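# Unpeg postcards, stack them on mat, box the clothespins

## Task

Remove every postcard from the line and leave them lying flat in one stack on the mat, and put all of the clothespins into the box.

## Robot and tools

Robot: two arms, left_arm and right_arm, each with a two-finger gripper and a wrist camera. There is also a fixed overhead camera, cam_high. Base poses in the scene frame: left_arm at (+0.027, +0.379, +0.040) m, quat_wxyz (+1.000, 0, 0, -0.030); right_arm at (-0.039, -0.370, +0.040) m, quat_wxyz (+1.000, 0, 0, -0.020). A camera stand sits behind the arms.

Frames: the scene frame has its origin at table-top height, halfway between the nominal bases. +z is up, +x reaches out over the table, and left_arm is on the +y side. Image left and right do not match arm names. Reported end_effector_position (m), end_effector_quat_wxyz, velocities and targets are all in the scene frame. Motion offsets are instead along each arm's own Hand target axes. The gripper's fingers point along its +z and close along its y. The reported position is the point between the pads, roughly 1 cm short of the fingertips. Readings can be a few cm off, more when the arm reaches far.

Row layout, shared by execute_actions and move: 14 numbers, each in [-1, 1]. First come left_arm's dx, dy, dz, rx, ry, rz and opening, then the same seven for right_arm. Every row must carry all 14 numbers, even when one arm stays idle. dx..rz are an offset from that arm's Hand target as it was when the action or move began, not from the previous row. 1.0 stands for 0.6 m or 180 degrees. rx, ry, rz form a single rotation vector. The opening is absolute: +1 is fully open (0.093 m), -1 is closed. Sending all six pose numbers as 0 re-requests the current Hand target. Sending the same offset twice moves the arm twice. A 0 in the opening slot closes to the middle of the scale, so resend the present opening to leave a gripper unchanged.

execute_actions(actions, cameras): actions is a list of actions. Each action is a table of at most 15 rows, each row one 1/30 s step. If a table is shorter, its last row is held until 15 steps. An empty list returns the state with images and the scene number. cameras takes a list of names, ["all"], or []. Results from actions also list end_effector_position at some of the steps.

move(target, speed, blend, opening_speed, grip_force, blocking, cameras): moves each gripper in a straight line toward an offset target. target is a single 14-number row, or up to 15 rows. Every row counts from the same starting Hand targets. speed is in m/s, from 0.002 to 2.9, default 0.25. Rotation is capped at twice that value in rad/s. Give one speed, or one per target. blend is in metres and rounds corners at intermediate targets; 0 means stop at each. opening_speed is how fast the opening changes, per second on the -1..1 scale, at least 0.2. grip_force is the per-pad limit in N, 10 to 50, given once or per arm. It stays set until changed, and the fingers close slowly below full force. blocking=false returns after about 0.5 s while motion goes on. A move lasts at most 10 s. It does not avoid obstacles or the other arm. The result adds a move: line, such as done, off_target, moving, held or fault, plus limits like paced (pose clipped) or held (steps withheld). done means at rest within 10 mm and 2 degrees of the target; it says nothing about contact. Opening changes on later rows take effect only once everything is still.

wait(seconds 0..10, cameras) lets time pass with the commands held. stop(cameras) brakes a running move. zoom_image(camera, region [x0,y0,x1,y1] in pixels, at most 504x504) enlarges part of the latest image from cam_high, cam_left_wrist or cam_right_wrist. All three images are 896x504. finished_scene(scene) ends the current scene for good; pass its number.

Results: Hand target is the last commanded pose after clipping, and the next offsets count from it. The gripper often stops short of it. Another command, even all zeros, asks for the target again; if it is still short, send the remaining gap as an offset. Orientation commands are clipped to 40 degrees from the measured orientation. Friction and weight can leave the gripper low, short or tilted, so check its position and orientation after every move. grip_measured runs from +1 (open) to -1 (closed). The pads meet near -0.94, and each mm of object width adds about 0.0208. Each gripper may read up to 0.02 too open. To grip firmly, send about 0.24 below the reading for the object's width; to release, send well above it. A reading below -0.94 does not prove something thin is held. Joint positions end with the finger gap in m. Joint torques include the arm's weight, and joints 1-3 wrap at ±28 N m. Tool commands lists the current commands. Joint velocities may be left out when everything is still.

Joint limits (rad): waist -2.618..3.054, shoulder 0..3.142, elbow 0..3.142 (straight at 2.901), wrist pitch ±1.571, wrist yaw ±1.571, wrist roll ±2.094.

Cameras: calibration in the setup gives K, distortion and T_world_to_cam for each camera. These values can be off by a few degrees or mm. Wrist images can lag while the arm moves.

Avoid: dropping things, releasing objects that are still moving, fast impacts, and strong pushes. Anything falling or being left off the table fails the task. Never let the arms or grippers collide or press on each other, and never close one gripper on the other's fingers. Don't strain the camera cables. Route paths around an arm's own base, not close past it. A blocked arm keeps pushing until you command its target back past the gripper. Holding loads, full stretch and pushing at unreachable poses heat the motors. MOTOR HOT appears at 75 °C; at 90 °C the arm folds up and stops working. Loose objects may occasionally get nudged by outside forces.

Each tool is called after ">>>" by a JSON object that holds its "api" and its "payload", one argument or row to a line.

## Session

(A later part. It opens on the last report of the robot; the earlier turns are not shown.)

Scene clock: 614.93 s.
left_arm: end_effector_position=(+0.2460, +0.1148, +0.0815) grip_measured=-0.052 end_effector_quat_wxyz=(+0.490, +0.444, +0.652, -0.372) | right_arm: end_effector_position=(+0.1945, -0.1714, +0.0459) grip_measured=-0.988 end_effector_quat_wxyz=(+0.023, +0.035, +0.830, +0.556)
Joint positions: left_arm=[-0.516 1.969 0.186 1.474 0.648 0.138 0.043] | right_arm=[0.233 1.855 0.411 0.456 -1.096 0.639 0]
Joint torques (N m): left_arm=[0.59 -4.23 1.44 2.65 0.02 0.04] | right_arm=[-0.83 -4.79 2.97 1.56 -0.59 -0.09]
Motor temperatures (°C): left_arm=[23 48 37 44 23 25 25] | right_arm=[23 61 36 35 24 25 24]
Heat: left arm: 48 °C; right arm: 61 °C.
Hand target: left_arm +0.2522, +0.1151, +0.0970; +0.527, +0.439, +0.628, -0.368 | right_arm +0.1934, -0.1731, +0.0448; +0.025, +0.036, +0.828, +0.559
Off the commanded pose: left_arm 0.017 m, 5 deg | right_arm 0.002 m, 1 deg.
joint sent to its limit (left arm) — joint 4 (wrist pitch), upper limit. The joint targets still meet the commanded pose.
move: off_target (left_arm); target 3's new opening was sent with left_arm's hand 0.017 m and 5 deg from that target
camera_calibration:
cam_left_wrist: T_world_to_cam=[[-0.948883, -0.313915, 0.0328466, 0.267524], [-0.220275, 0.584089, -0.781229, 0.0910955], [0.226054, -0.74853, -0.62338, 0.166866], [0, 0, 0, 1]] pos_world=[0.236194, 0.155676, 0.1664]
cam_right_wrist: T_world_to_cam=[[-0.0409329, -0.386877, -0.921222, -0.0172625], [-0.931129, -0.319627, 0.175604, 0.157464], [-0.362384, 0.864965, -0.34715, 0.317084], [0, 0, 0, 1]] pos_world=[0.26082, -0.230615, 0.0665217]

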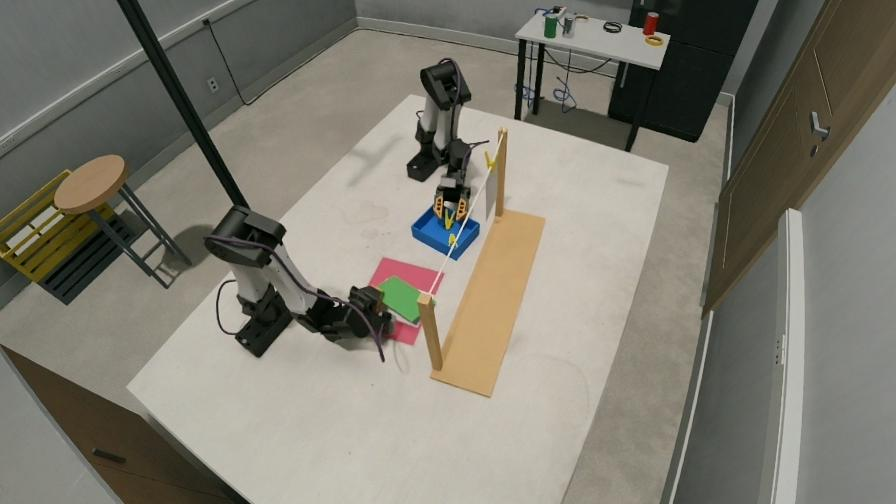

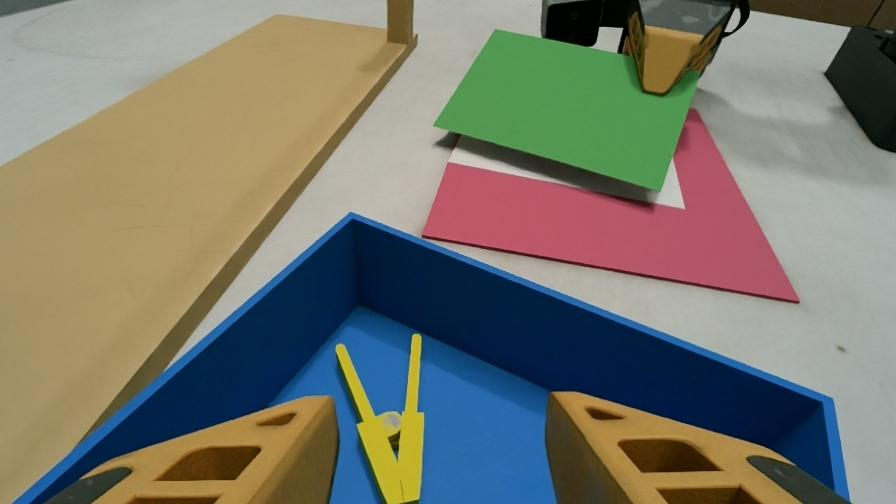

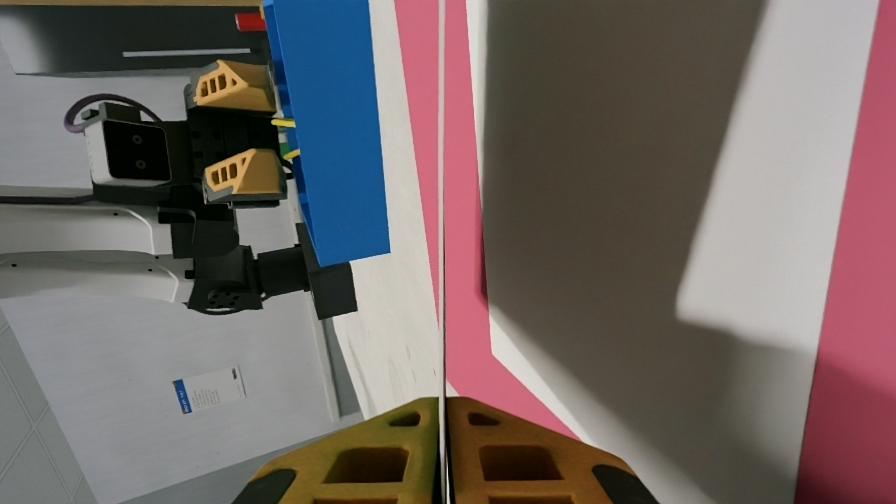

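>>> {"api": "move", "payload": {
  "target": [
    [-0.18,0,-0.032,0,0,0,-0.05,0.0265,-0.0163,0.0042,0,0,0,-1],
    [-0.361,0,-0.064,0,0,0,0.1,0.0265,-0.0163,0.0042,0,0,0,-0.7],
    [-0.45,0.1,-0.065,0.03,0.1,0.017,0.1,0.0262,-0.054,-0.0888,0,0,0,-0.7],
    [-0.5012,0.2052,-0.0668,0.0657,0.1936,0.0341,0.1,0.0262,0.1777,-0.1822,0,0,0,-0.7]
  ],
  "speed": [0.12,0.12,0.08,0.15],
  "opening_speed": 0.8,
  "cameras": ["all"]
}}

>>> {"api": "zoom_image", "payload": {
  "camera": "cam_high",
  "region": [320, 110, 570, 410]
}}

Scene clock: 643.13 s.
left_arm: end_effector_position=(+0.3676, +0.1434, +0.3972) grip_measured=+0.098 end_effector_quat_wxyz=(+0.322, +0.592, +0.693, -0.257) | right_arm: end_effector_position=(+0.1647, -0.2309, +0.1769) grip_measured=-0.701 end_effector_quat_wxyz=(+0.009, +0.046, +0.828, +0.558)
Joint positions: left_arm=[-0.277 1.941 2.457 -1.566 0.705 0.881 0.05] | right_arm=[-0.047 1.357 0.719 -0.972 -1.184 -0.001 0.012]
Joint torques (N m): left_arm=[0.47 -6.8 7.69 1.04 0.31 0.13] | right_arm=[-0.85 -3.33 8.95 0.31 -0.66 -0.28]
Motor temperatures (°C): left_arm=[23 43 36 48 23 25 23] | right_arm=[23 54 35 33 24 25 24]
Heat: left arm: 48 °C; right arm: 54 °C.
Hand target: left_arm +0.3720, +0.1452, +0.4003; +0.287, +0.613, +0.692, -0.253 | right_arm +0.1723, -0.2330, +0.1845; +0.025, +0.036, +0.828, +0.559
Off the commanded pose: left_arm 0.006 m, 5 deg | right_arm 0.011 m, 2 deg.
joint sent to its limit (left arm) — joint 4 (wrist pitch), lower limit. The joint targets are off in orientation, not in position.
move: off_target (left_arm, right_arm); target 2's new opening was sent with left_arm's hand 0.021 m and 4 deg from that target
camera_calibration:
cam_left_wrist: T_world_to_cam=[[-0.988852, -0.145023, -0.0337631, 0.398398], [-0.118954, 0.905784, -0.4067, 0.115737], [0.0895628, -0.39815, -0.912938, 0.472533], [0, 0, 0, 1]] pos_world=[0.365403, 0.141083, 0.491915]
cam_right_wrist: T_world_to_cam=[[-0.075484, -0.37953, -0.922095, 0.086656], [-0.925482, -0.317572, 0.206473, 0.0817494], [-0.371194, 0.868968, -0.327277, 0.402148], [0, 0, 0, 1]] pos_world=[0.231474, -0.290604, 0.19464]

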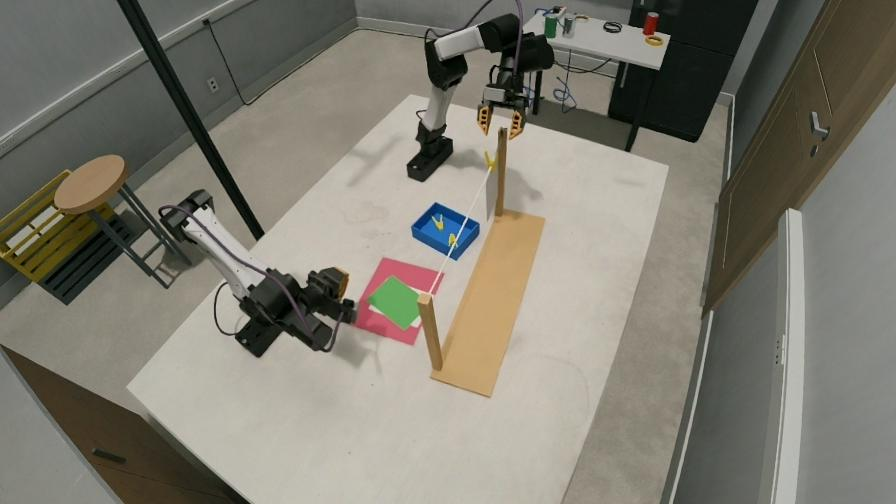

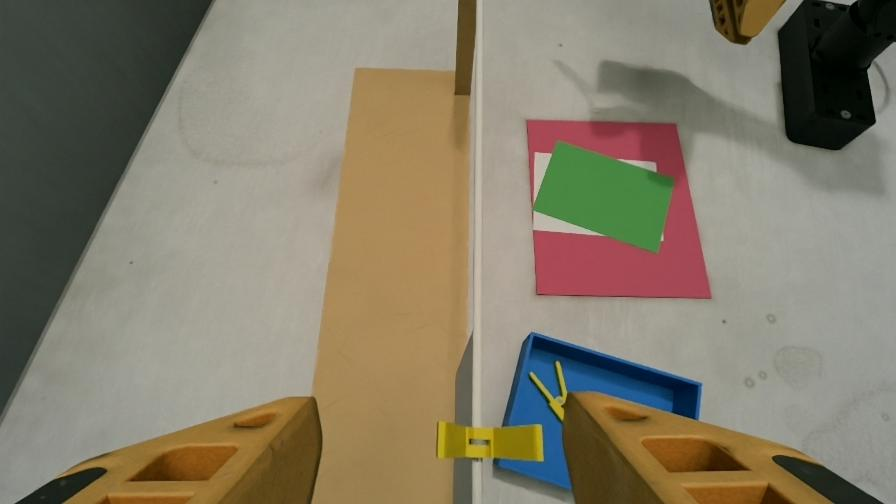

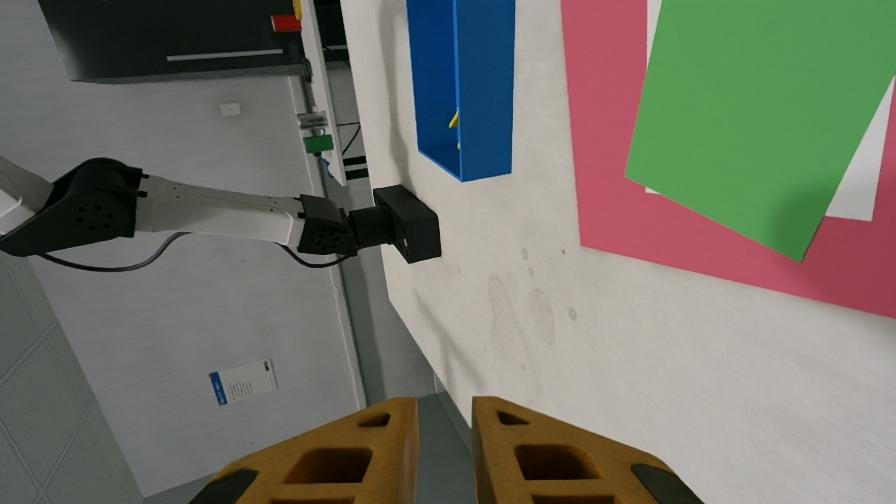

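Scaled by 1.680 from the camera's 896x504 image, which has a finer 1280x720 frame.

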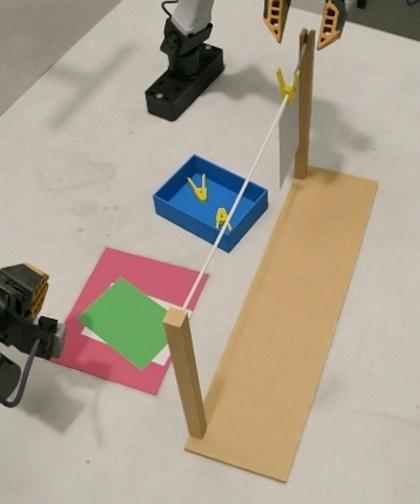

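>>> {"api": "move", "payload": {
  "target": [
    [0,0,0,0,0,0,0.1,-0.0967,0.1207,0.3625,-0.1175,-0.074,-0.4977,-0.32],
    [0,0,0,0,0,0,0.1,-0.3,0.1337,0.4485,-0.1175,-0.074,-0.4977,-0.32]
  ],
  "speed": [0.18,0.12],
  "blend": [0.01,0],
  "cameras": ["cam_high","cam_left_wrist","cam_right_wrist"]
}}

>>> {"api": "zoom_image", "payload": {
  "camera": "cam_high",
  "region": [380, 130, 540, 330]
}}

Scene clock: 668.90 s.
left_arm: end_effector_position=(+0.3675, +0.1434, +0.3971) grip_measured=+0.098 end_effector_quat_wxyz=(+0.322, +0.592, +0.693, -0.256) | right_arm: end_effector_position=(+0.3705, +0.0298, +0.1564) grip_measured=-0.321 end_effector_quat_wxyz=(+0.494, -0.494, +0.509, +0.504)
Joint positions: left_arm=[-0.277 1.941 2.457 -1.567 0.705 0.881 0.05] | right_arm=[0.554 2.397 1.39 0.998 -1.052 0.017 0.03]
Joint torques (N m): left_arm=[0.47 -6.95 7.71 1.01 0.28 0.12] | right_arm=[-0.66 -10.35 8.94 1.79 -0.24 -0.2]
Motor temperatures (°C): left_arm=[23 43 35 41 23 25 23] | right_arm=[23 50 37 32 24 25 24]
Heat: left arm: 43 °C; right arm: 50 °C.
Hand target: left_arm +0.3719, +0.1452, +0.4003; +0.286, +0.612, +0.692, -0.253 | right_arm +0.3760, +0.0299, +0.1583; +0.499, -0.500, +0.500, +0.500
Off the commanded pose: left_arm 0.006 m, 5 deg | right_arm 0.006 m, 1 deg.
joint sent to its limit (left arm) — joint 4 (wrist pitch), lower limit. The joint targets are off in orientation, not in position.
move: off_target (left_arm)
camera_calibration:
cam_left_wrist: T_world_to_cam=[[-0.988831, -0.145219, -0.0335395, 0.398306], [-0.119268, 0.905952, -0.406234, 0.115559], [0.0893779, -0.397697, -0.913153, 0.47255], [0, 0, 0, 1]] pos_world=[0.365404, 0.141083, 0.491814]
cam_right_wrist: T_world_to_cam=[[0.999382, -0.0128767, -0.0327021, -0.366085], [-0.0350425, -0.436418, -0.899062, 0.205845], [-0.00269484, 0.899652, -0.436599, 0.124989], [0, 0, 0, 1]] pos_world=[0.373409, -0.0273259, 0.227665]

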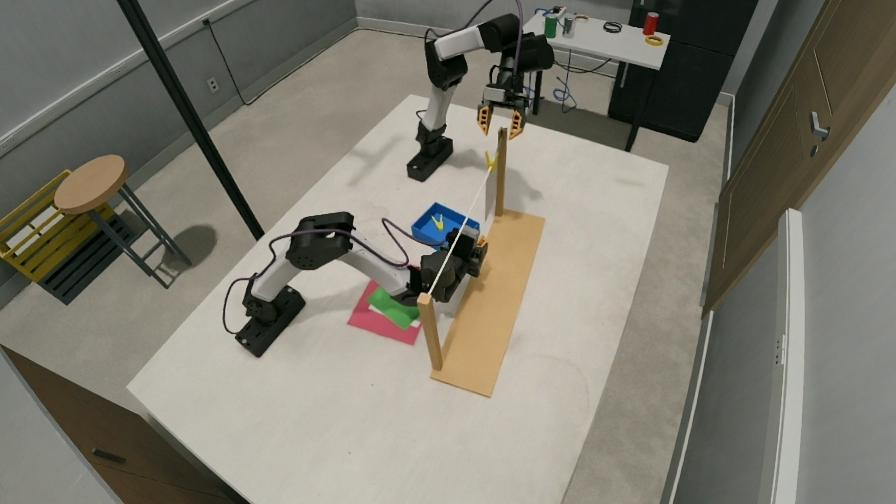

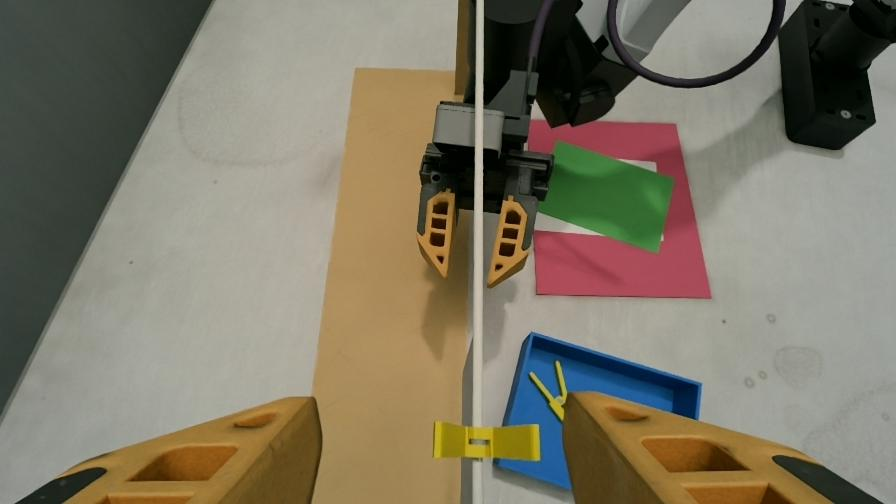

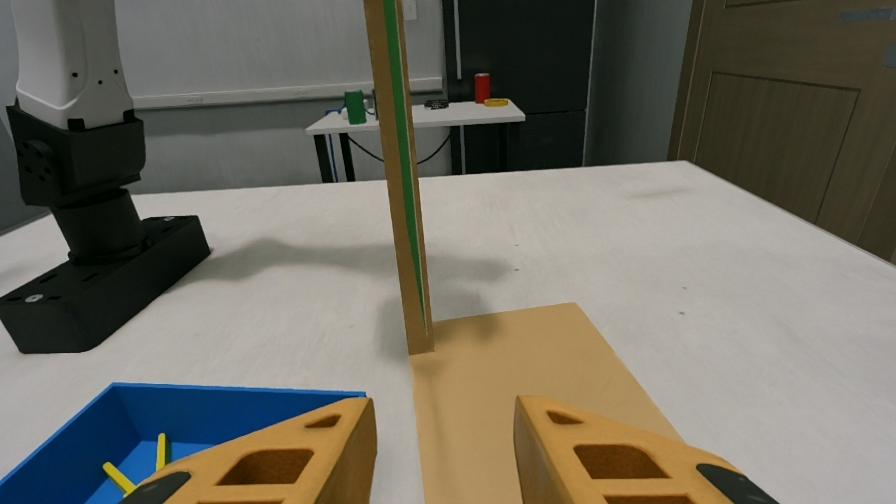

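Scaled by 2.520 from the camera's 896x504 image, which has a finer 1280x720 frame.

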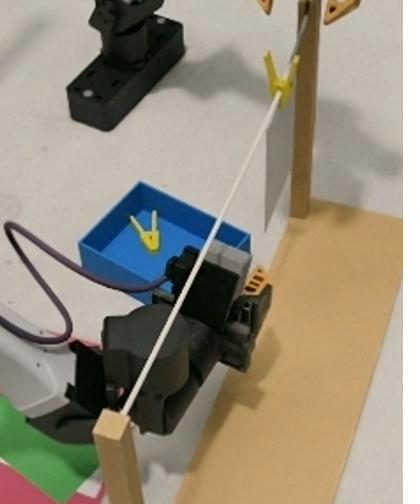

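>>> {"api": "move", "payload": {
  "target": [
    [0,0,0,0,0,0,0.1,0.01,0.015,0.1633,0,0,0,-0.32]
  ],
  "speed": 0.1,
  "cameras": ["cam_high","cam_left_wrist","cam_right_wrist"]
}}

>>> {"api": "zoom_image", "payload": {
  "camera": "cam_left_wrist",
  "region": [350, 254, 600, 504]
}}

Scene clock: 679.10 s.
left_arm: end_effector_position=(+0.3675, +0.1434, +0.3971) grip_measured=+0.098 end_effector_quat_wxyz=(+0.322, +0.592, +0.693, -0.256) | right_arm: end_effector_position=(+0.3636, +0.1232, +0.1499) grip_measured=-0.321 end_effector_quat_wxyz=(+0.491, -0.496, +0.508, +0.505)
Joint positions: left_arm=[-0.277 1.941 2.457 -1.567 0.705 0.881 0.05] | right_arm=[0.717 2.554 1.685 0.857 -0.896 0.017 0.03]
Joint torques (N m): left_arm=[0.49 -6.79 7.62 1.03 0.28 0.14] | right_arm=[0.25 -11.49 9.7 1.88 -0.06 -0.19]
Heat: left arm: 43 °C; right arm: 51 °C.
Hand target: left_arm +0.3719, +0.1452, +0.4003; +0.286, +0.612, +0.692, -0.253 | right_arm +0.3669, +0.1278, +0.1521; +0.499, -0.500, +0.501, +0.500
Off the commanded pose: left_arm 0.006 m, 5 deg | right_arm 0.006 m, 1 deg.
joint sent to its limit (left arm) — joint 4 (wrist pitch), lower limit. The joint targets are off in orientation, not in position.
move: off_target (left_arm)
camera_calibration:
cam_left_wrist: T_world_to_cam=[[-0.988831, -0.145219, -0.0335395, 0.398306], [-0.119268, 0.905952, -0.406234, 0.115559], [0.0893779, -0.397697, -0.913153, 0.47255], [0, 0, 0, 1]] pos_world=[0.365404, 0.141083, 0.491814]
cam_right_wrist: T_world_to_cam=[[0.999421, -0.00562788, -0.0335433, -0.358978], [-0.032605, -0.439262, -0.897767, 0.239759], [-0.00968175, 0.898342, -0.439191, 0.0410978], [0, 0, 0, 1]] pos_world=[0.366985, 0.0663766, 0.221256]

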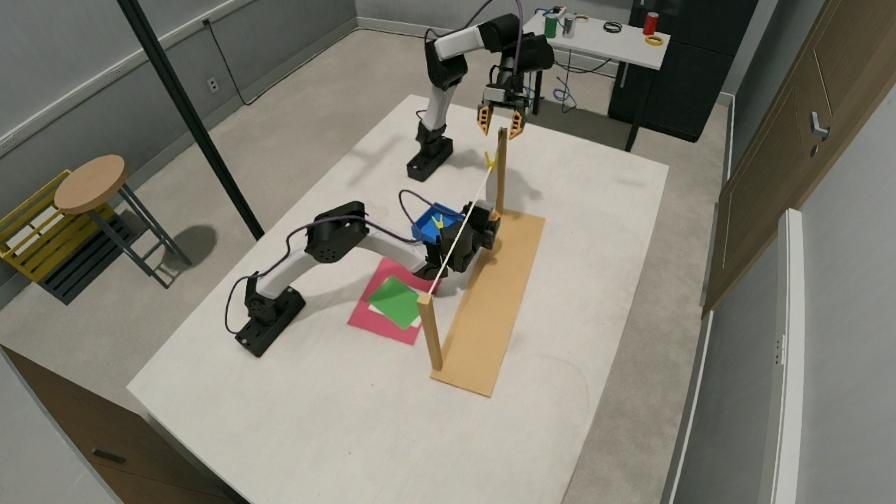

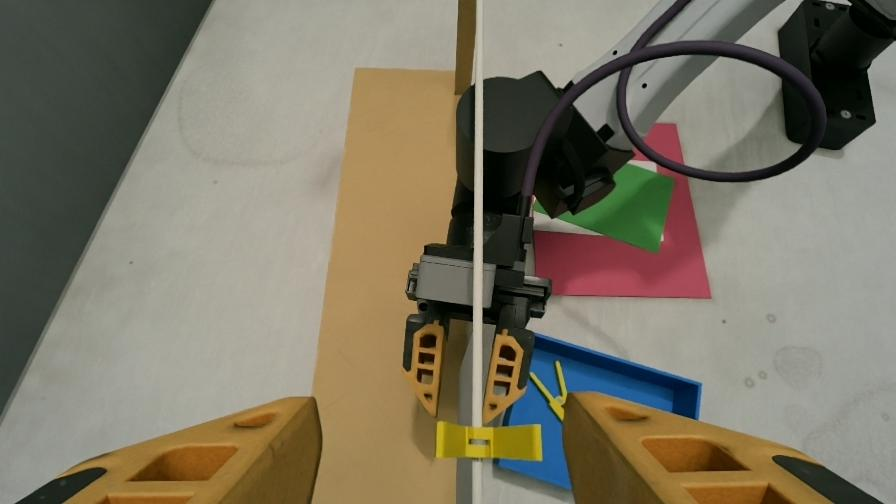

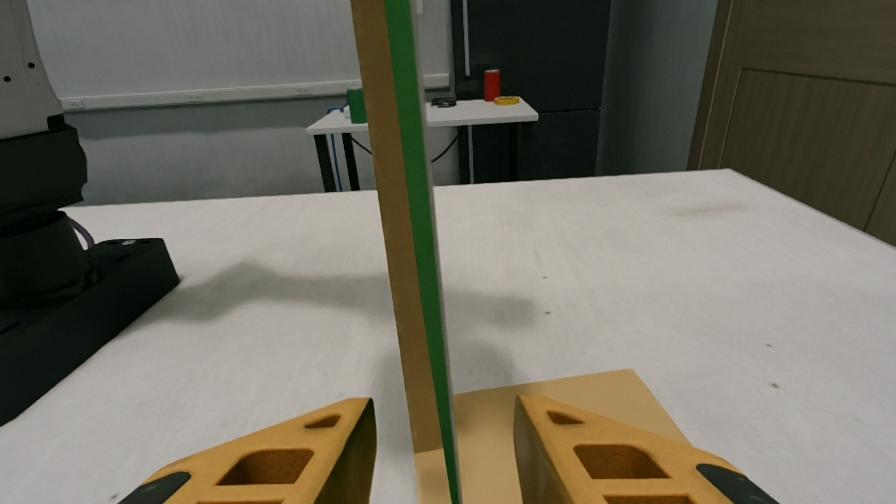

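Scaled by 2.016 from the camera's 896x504 image, which has a finer 1280x720 frame.

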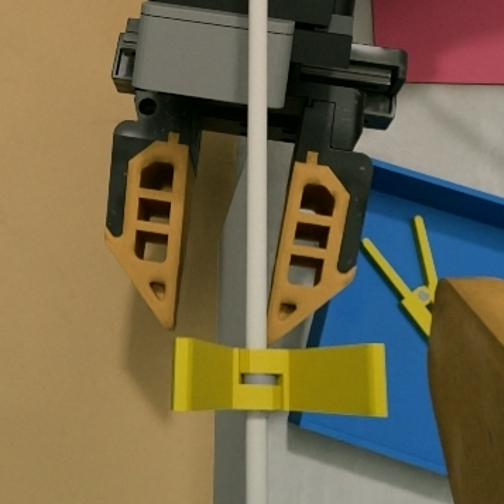

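>>> {"api": "move", "payload": {
  "target": [
    [0,0,0,0,0,0,0.25,0,0,0,0,0,0,-1],
    [0.0653,-0.0202,0.0857,0,0,0,0.25,0,0,0,0,0,0,-1]
  ],
  "speed": 0.08,
  "opening_speed": 0.7,
  "cameras": ["cam_high","cam_left_wrist","cam_right_wrist"]
}}

>>> {"api": "zoom_image", "payload": {
  "camera": "cam_left_wrist",
  "region": [300, 254, 600, 504]
}}

>>> {"api": "zoom_image", "payload": {
  "camera": "cam_high",
  "region": [430, 90, 560, 230]
}}

Scene clock: 689.43 s.
left_arm: end_effector_position=(+0.3596, +0.1331, +0.3305) grip_measured=+0.248 end_effector_quat_wxyz=(+0.268, +0.604, +0.699, -0.274) | right_arm: end_effector_position=(+0.3664, +0.1238, +0.1502) grip_measured=-0.988 end_effector_quat_wxyz=(+0.493, -0.493, +0.511, +0.502)
Joint positions: left_arm=[-0.31 1.855 2.069 -1.387 0.698 0.907 0.057] | right_arm=[0.717 2.556 1.692 0.849 -0.884 0.016 0]
Joint torques (N m): left_arm=[-0.31 -10.18 4.71 1.13 0.14 0.19] | right_arm=[0.27 -11.64 9.31 1.97 -0.18 -0.19]
Heat: left arm: 43 °C; right arm: 53 °C.
Hand target: left_arm +0.3610, +0.1351, +0.3363; +0.287, +0.613, +0.692, -0.253 | right_arm +0.3670, +0.1278, +0.1523; +0.499, -0.500, +0.500, +0.500
Off the commanded pose: left_arm 0.006 m, 3 deg | right_arm 0.004 m, 2 deg.
move: off_target (left_arm)
camera_calibration:
cam_left_wrist: T_world_to_cam=[[-0.993755, -0.0980155, 0.0533236, 0.35346], [-0.110517, 0.930458, -0.349335, 0.0716686], [-0.0153751, -0.353046, -0.93548, 0.447447], [0, 0, 0, 1]] pos_world=[0.366053, 0.12593, 0.424766]
cam_right_wrist: T_world_to_cam=[[0.999252, -0.0175588, -0.0344487, -0.360033], [-0.0386611, -0.440235, -0.89705, 0.24263], [0.000585574, 0.897711, -0.440584, 0.0372287], [0, 0, 0, 1]] pos_world=[0.369123, 0.0670716, 0.221651]

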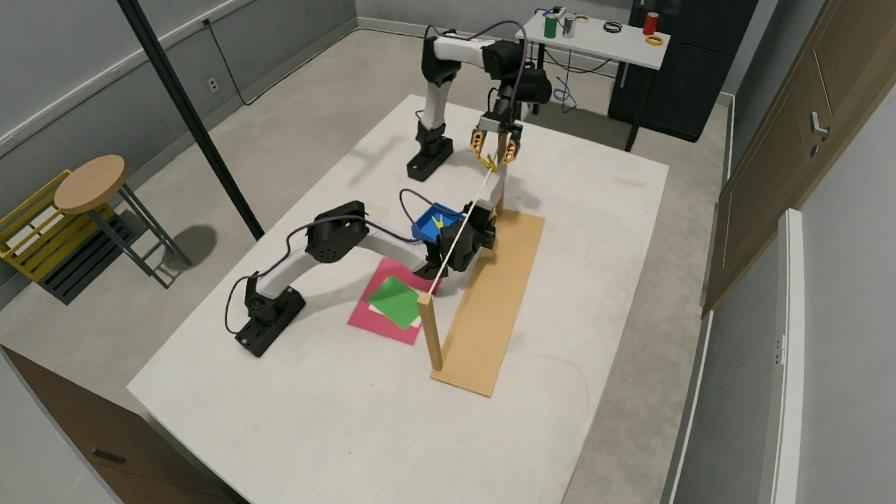

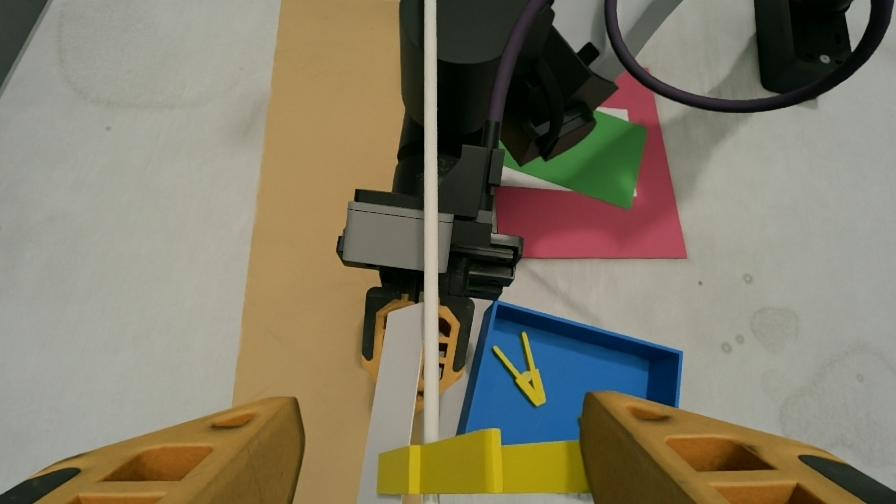

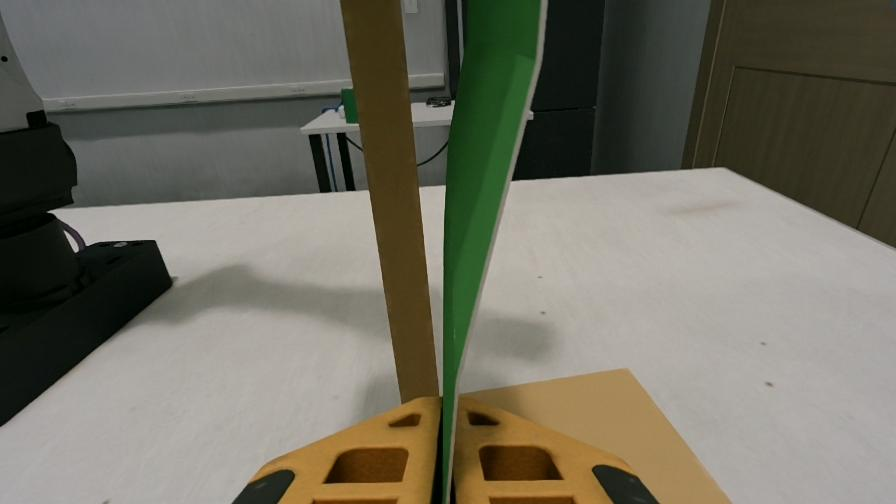

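Scaled by 1.680 from the camera's 896x504 image, which has a finer 1280x720 frame.

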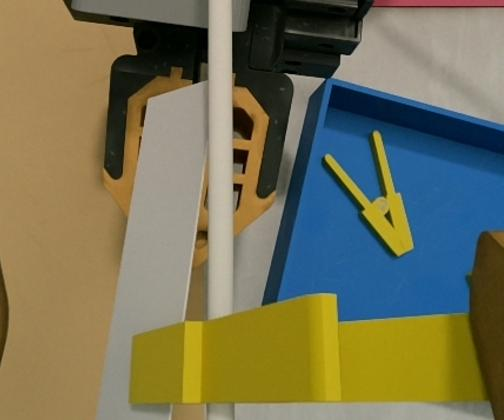

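Scaled by 3.600 from the camera's 896x504 image, which has a finer 1280x720 frame.

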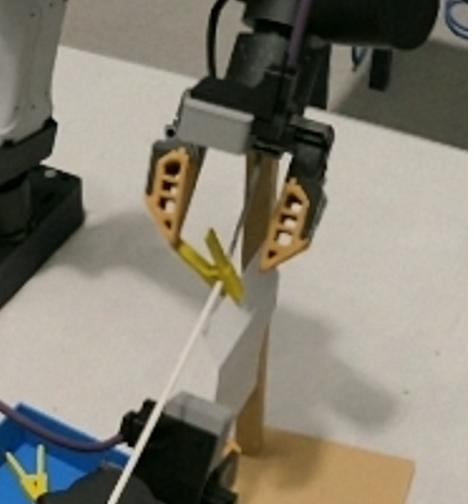

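>>> {"api": "move", "payload": {
  "target": [
    [-0.068,0.0,-0.068,0,0,0,0.25,0,0,0,0,0,0,-1]
  ],
  "speed": 0.1,
  "cameras": ["cam_left_wrist","cam_right_wrist"]
}}

>>> {"api": "zoom_image", "payload": {
  "camera": "cam_left_wrist",
  "region": [300, 254, 600, 504]
}}

Scene clock: 715.17 s.
left_arm: end_effector_position=(+0.3583, +0.1358, +0.3914) grip_measured=+0.248 end_effector_quat_wxyz=(+0.308, +0.602, +0.691, -0.255) | right_arm: end_effector_position=(+0.3664, +0.1238, +0.1502) grip_measured=-0.988 end_effector_quat_wxyz=(+0.493, -0.493, +0.511, +0.502)
Joint positions: left_arm=[-0.31 1.927 2.424 -1.566 0.683 0.881 0.057] | right_arm=[0.717 2.556 1.692 0.849 -0.884 0.016 0]
Joint torques (N m): left_arm=[-0.2 -6.83 7.71 0.99 0.29 -0.01] | right_arm=[0.27 -11.69 9.26 1.96 -0.17 -0.19]
Motor temperatures (°C): left_arm=[23 45 35 38 23 25 23] | right_arm=[23 60 44 36 24 25 24]
Heat: left arm: 45 °C; right arm: 60 °C.
Hand target: left_arm +0.3609, +0.1350, +0.3939; +0.287, +0.613, +0.692, -0.253 | right_arm +0.3670, +0.1278, +0.1523; +0.499, -0.500, +0.500, +0.500
Off the commanded pose: left_arm 0.004 m, 3 deg | right_arm 0.005 m, 2 deg.
joint sent to its limit (left arm) — joint 4 (wrist pitch), lower limit. The joint targets are off in orientation, not in position.
move: off_target (left_arm)
camera_calibration:
cam_left_wrist: T_world_to_cam=[[-0.992103, -0.122379, -0.0274604, 0.383567], [-0.10262, 0.91792, -0.383264, 0.102483], [0.0721102, -0.37742, -0.92323, 0.472522], [0, 0, 0, 1]] pos_world=[0.356981, 0.131209, 0.486058]
cam_right_wrist: T_world_to_cam=[[0.999264, -0.0175182, -0.0341356, -0.36011], [-0.0383621, -0.440236, -0.897062, 0.242522], [0.000687201, 0.897711, -0.440584, 0.0371912], [0, 0, 0, 1]] pos_world=[0.369123, 0.0670716, 0.221651]
Images, in order (width x height): cam_left_wrist 896x504, cam_right_wrist 896x504.

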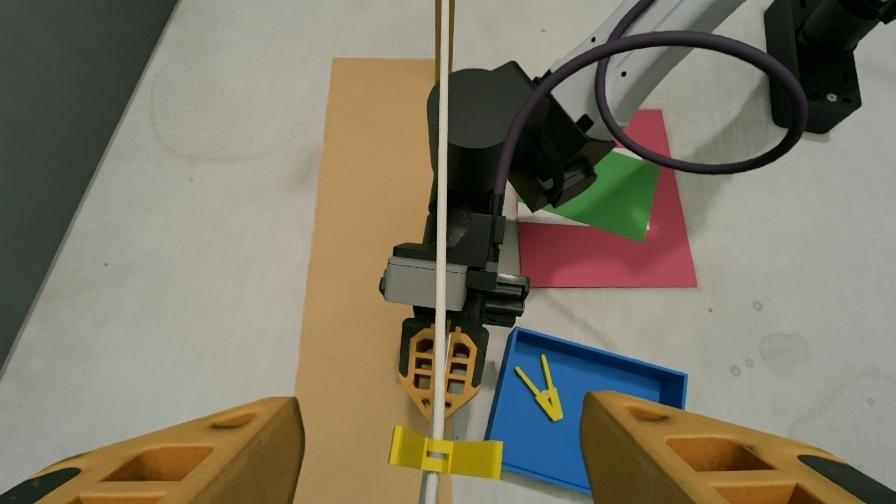

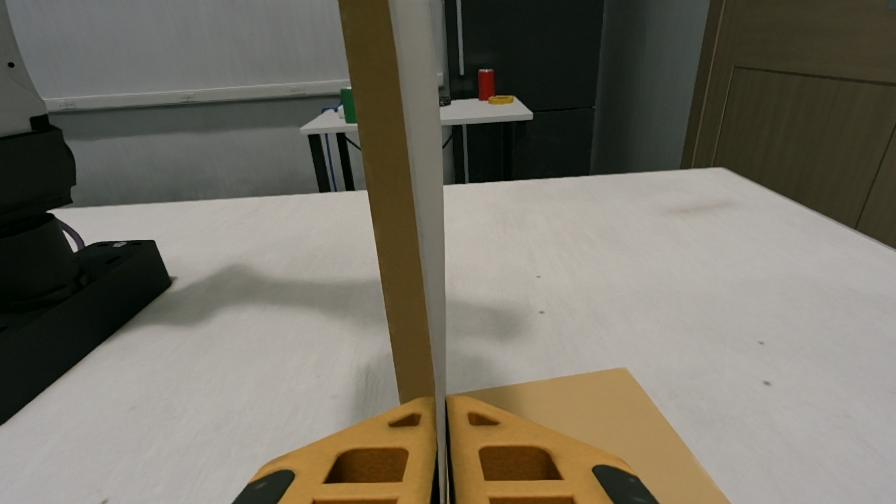

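Scaled by 1.680 from the camera's 896x504 image, which has a finer 1280x720 frame.

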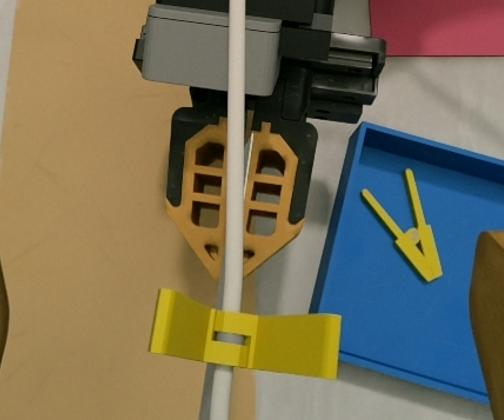

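>>> {"api": "move", "payload": {
  "target": [
    [0.0683,0.005,0.0707,0,0,0,0.25,0,0,0,0,0,0,-1]
  ],
  "speed": 0.08,
  "cameras": ["cam_left_wrist","cam_right_wrist"]
}}

>>> {"api": "zoom_image", "payload": {
  "camera": "cam_left_wrist",
  "region": [300, 254, 600, 504]
}}

Scene clock: 729.53 s.
left_arm: end_effector_position=(+0.3680, +0.1329, +0.3189) grip_measured=+0.248 end_effector_quat_wxyz=(+0.261, +0.605, +0.704, -0.266) | right_arm: end_effector_position=(+0.3664, +0.1238, +0.1502) grip_measured=-0.988 end_effector_quat_wxyz=(+0.493, -0.493, +0.511, +0.502)
Joint positions: left_arm=[-0.31 1.882 2.067 -1.373 0.676 0.913 0.057] | right_arm=[0.717 2.556 1.692 0.849 -0.884 0.016 0]
Joint torques (N m): left_arm=[-0.05 -11.95 5.33 1.01 0.34 0.15] | right_arm=[0.25 -11.63 9.26 1.97 -0.18 -0.19]
Motor temperatures (°C): left_arm=[23 43 35 37 23 25 23] | right_arm=[23 63 45 36 24 25 24]
Heat: left arm: 43 °C; right arm: 63 °C.
Hand target: left_arm +0.3640, +0.1344, +0.3350; +0.287, +0.613, +0.692, -0.253 | right_arm +0.3670, +0.1278, +0.1523; +0.499, -0.500, +0.500, +0.500
Off the commanded pose: left_arm 0.017 m, 4 deg | right_arm 0.005 m, 2 deg.
move: off_target (left_arm)
camera_calibration:
cam_left_wrist: T_world_to_cam=[[-0.993255, -0.103417, 0.0524413, 0.363253], [-0.114925, 0.938101, -0.32674, 0.0621137], [-0.0154049, -0.330562, -0.943658, 0.436255], [0, 0, 0, 1]] pos_world=[0.374662, 0.123507, 0.412921]
cam_right_wrist: T_world_to_cam=[[0.999264, -0.0175182, -0.0341356, -0.36011], [-0.0383621, -0.440236, -0.897062, 0.242522], [0.000687201, 0.897711, -0.440584, 0.0371912], [0, 0, 0, 1]] pos_world=[0.369123, 0.0670716, 0.221651]
Images, in order (width x height): cam_left_wrist 896x504, cam_right_wrist 896x504.

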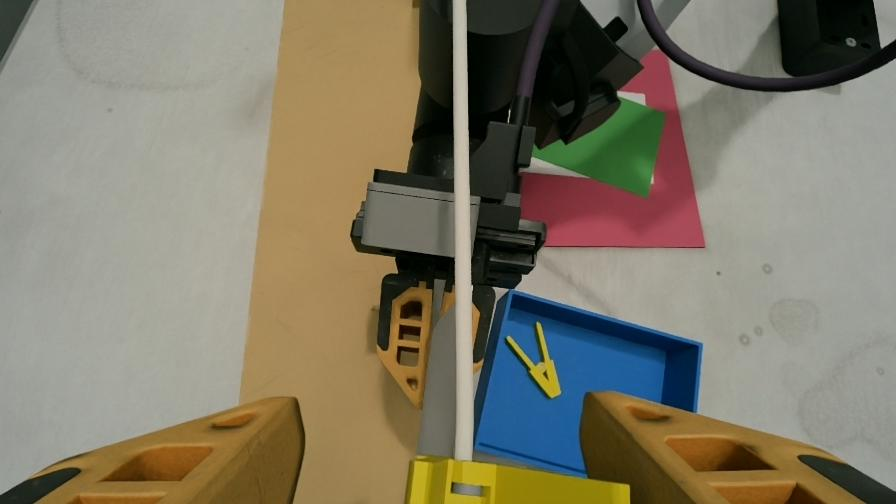

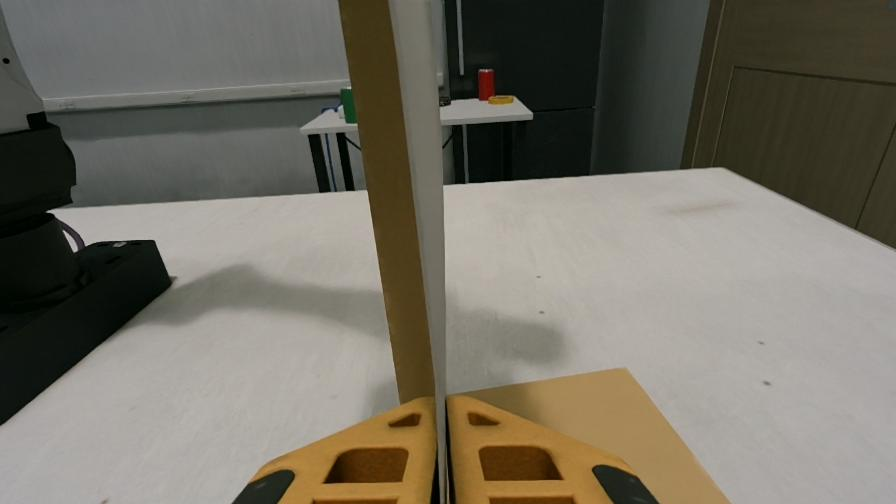

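Scaled by 1.680 from the camera's 896x504 image, which has a finer 1280x720 frame.

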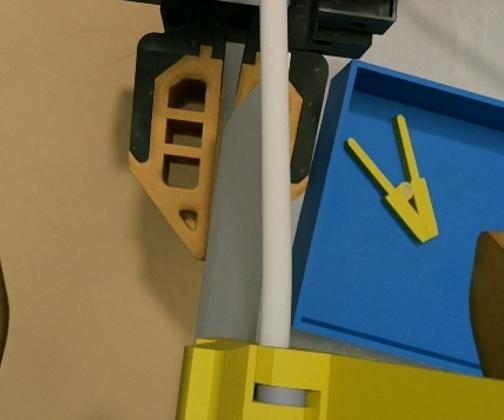

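>>> {"api": "move", "payload": {
  "target": [
    [-0.0132,-0.0173,-0.017,0,0,0,0.25,0,0,0,0,0,0,-1]
  ],
  "speed": 0.06,
  "cameras": ["cam_left_wrist"]
}}

>>> {"api": "zoom_image", "payload": {
  "camera": "cam_left_wrist",
  "region": [300, 254, 640, 504]
}}

Scene clock: 737.90 s.
left_arm: end_effector_position=(+0.3612, +0.1342, +0.3262) grip_measured=+0.248 end_effector_quat_wxyz=(+0.263, +0.607, +0.702, -0.264) | right_arm: end_effector_position=(+0.3664, +0.1238, +0.1502) grip_measured=-0.988 end_effector_quat_wxyz=(+0.493, -0.493, +0.511, +0.502)
Joint positions: left_arm=[-0.314 1.859 2.067 -1.387 0.674 0.913 0.057] | right_arm=[0.717 2.556 1.692 0.849 -0.884 0.016 0]
Joint torques (N m): left_arm=[-0.79 -11.47 7.71 0.84 0.29 0.01] | right_arm=[0.25 -11.69 9.26 1.96 -0.16 -0.19]
Motor temperatures (°C): left_arm=[23 44 35 37 23 25 23] | right_arm=[23 64 45 37 24 25 24]
Heat: left arm: 44 °C; right arm: 64 °C.
Hand target: left_arm +0.3536, +0.1348, +0.3478; +0.287, +0.613, +0.692, -0.253 | right_arm +0.3670, +0.1278, +0.1523; +0.499, -0.500, +0.500, +0.500
Off the commanded pose: left_arm 0.023 m, 3 deg | right_arm 0.005 m, 2 deg.
move: off_target (left_arm)
camera_calibration:
cam_left_wrist: T_world_to_cam=[[-0.993929, -0.100733, 0.0442393, 0.358805], [-0.109699, 0.938041, -0.328702, 0.0612661], [-0.00838695, -0.33156, -0.943397, 0.441037], [0, 0, 0, 1]] pos_world=[0.367047, 0.124904, 0.420338]
Images, in order (width x height): cam_left_wrist 896x504.

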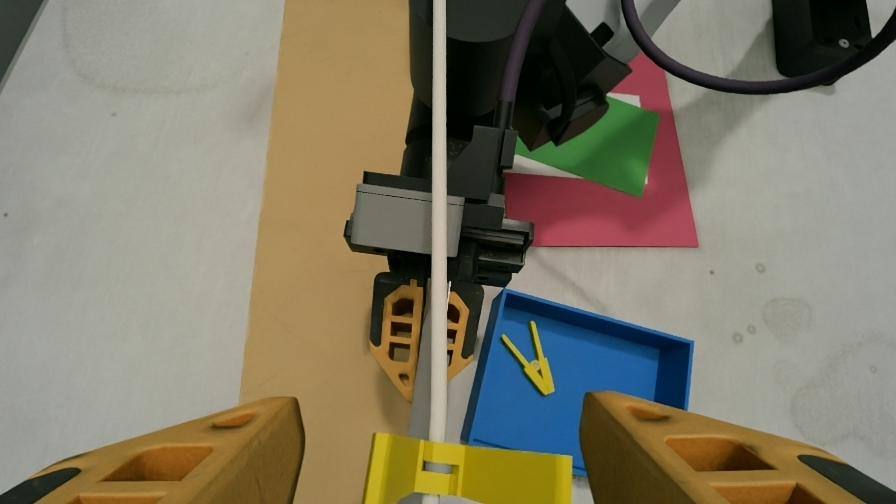

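Scaled by 1.482 from the camera's 896x504 image, which has a finer 1280x720 frame.

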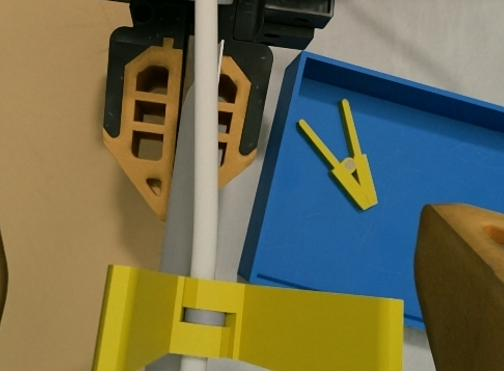

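>>> {"api": "move", "payload": {
  "target": [
    [0,0,0,0,0,0,-0.45,0,0,0,0,0,0,-1],
    [0,0,0,0,0,0,-0.9,0,0,0,0,0,0,-1]
  ],
  "speed": 0.06,
  "opening_speed": 0.7,
  "cameras": ["cam_left_wrist","cam_high","cam_right_wrist"]
}}

>>> {"api": "zoom_image", "payload": {
  "camera": "cam_left_wrist",
  "region": [340, 304, 560, 504]
}}

Scene clock: 743.87 s.
left_arm: end_effector_position=(+0.3610, +0.1344, +0.3260) grip_measured=-0.750 end_effector_quat_wxyz=(+0.263, +0.607, +0.703, -0.264) | right_arm: end_effector_position=(+0.3664, +0.1238, +0.1502) grip_measured=-0.988 end_effector_quat_wxyz=(+0.493, -0.493, +0.511, +0.502)
Joint positions: left_arm=[-0.314 1.859 2.067 -1.389 0.673 0.912 0.009] | right_arm=[0.717 2.556 1.692 0.849 -0.884 0.016 0]
Joint torques (N m): left_arm=[-0.72 -11.54 7.77 0.81 0.31 0.01] | right_arm=[0.25 -11.63 9.25 1.97 -0.17 -0.18]
Motor temperatures (°C): left_arm=[23 44 36 37 23 25 23] | right_arm=[23 64 45 37 24 25 24]
Heat: left arm: 44 °C; right arm: 64 °C.
Hand target: left_arm +0.3536, +0.1348, +0.3478; +0.287, +0.613, +0.692, -0.253 | right_arm +0.3670, +0.1278, +0.1523; +0.499, -0.500, +0.500, +0.500
Off the commanded pose: left_arm 0.023 m, 3 deg | right_arm 0.005 m, 2 deg.
move: off_target (left_arm); target 2's new opening was sent with left_arm's hand 0.023 m and 3 deg from that target
camera_calibration:
cam_left_wrist: T_world_to_cam=[[-0.993769, -0.10159, 0.0458528, 0.358199], [-0.11103, 0.938341, -0.327397, 0.0610077], [-0.00976525, -0.330448, -0.943774, 0.441401], [0, 0, 0, 1]] pos_world=[0.367051, 0.125004, 0.420132]
cam_right_wrist: T_world_to_cam=[[0.999264, -0.0175182, -0.0341356, -0.36011], [-0.0383621, -0.440236, -0.897062, 0.242522], [0.000687201, 0.897711, -0.440584, 0.0371912], [0, 0, 0, 1]] pos_world=[0.369123, 0.0670716, 0.221651]

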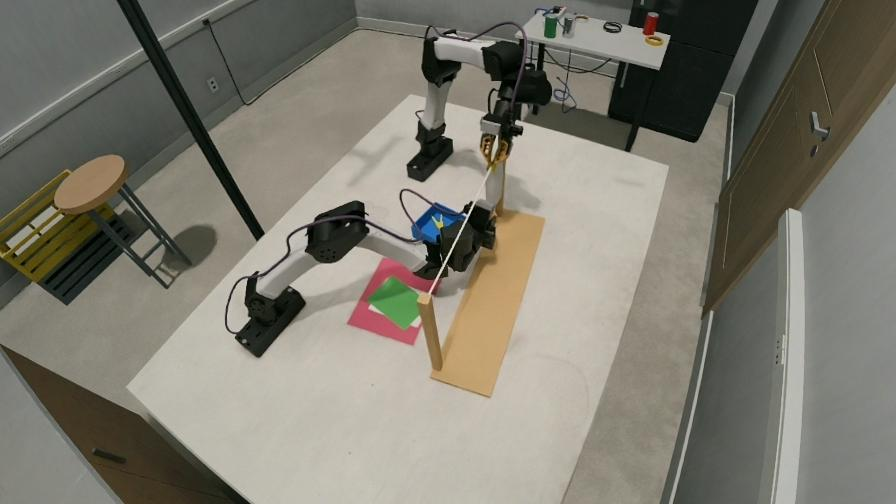

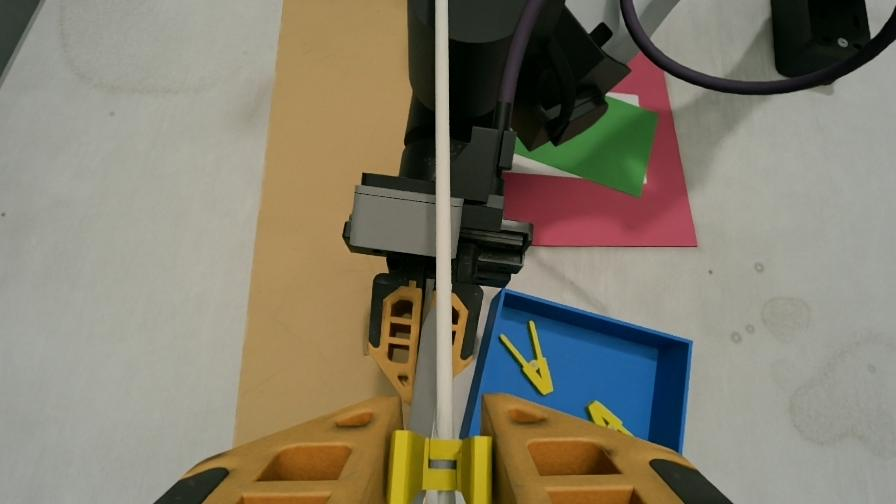

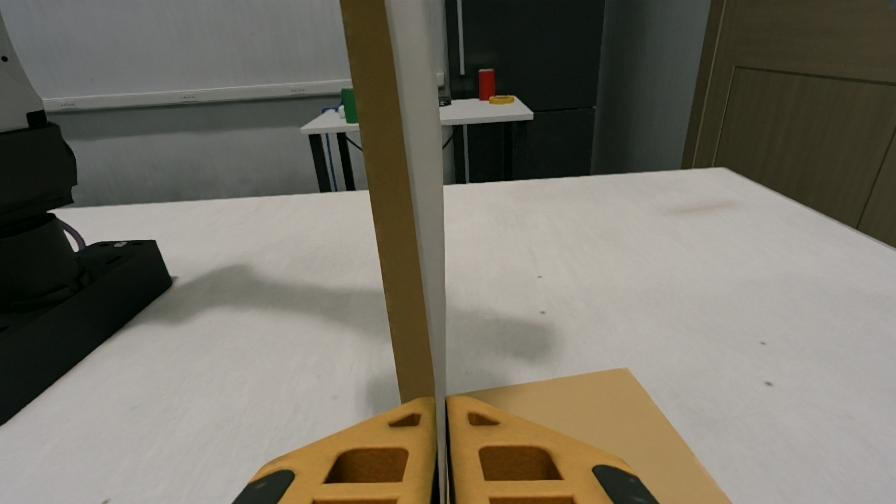

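Scaled by 2.291 from the camera's 896x504 image, which has a finer 1280x720 frame.

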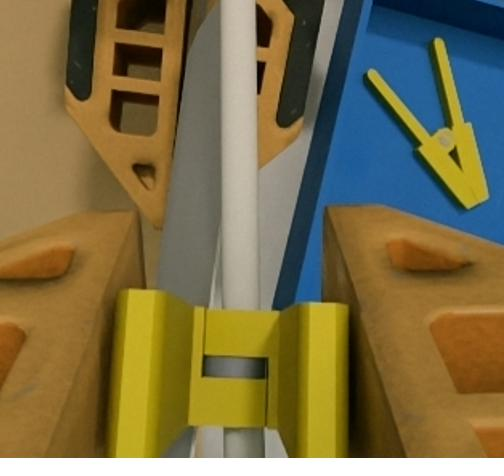

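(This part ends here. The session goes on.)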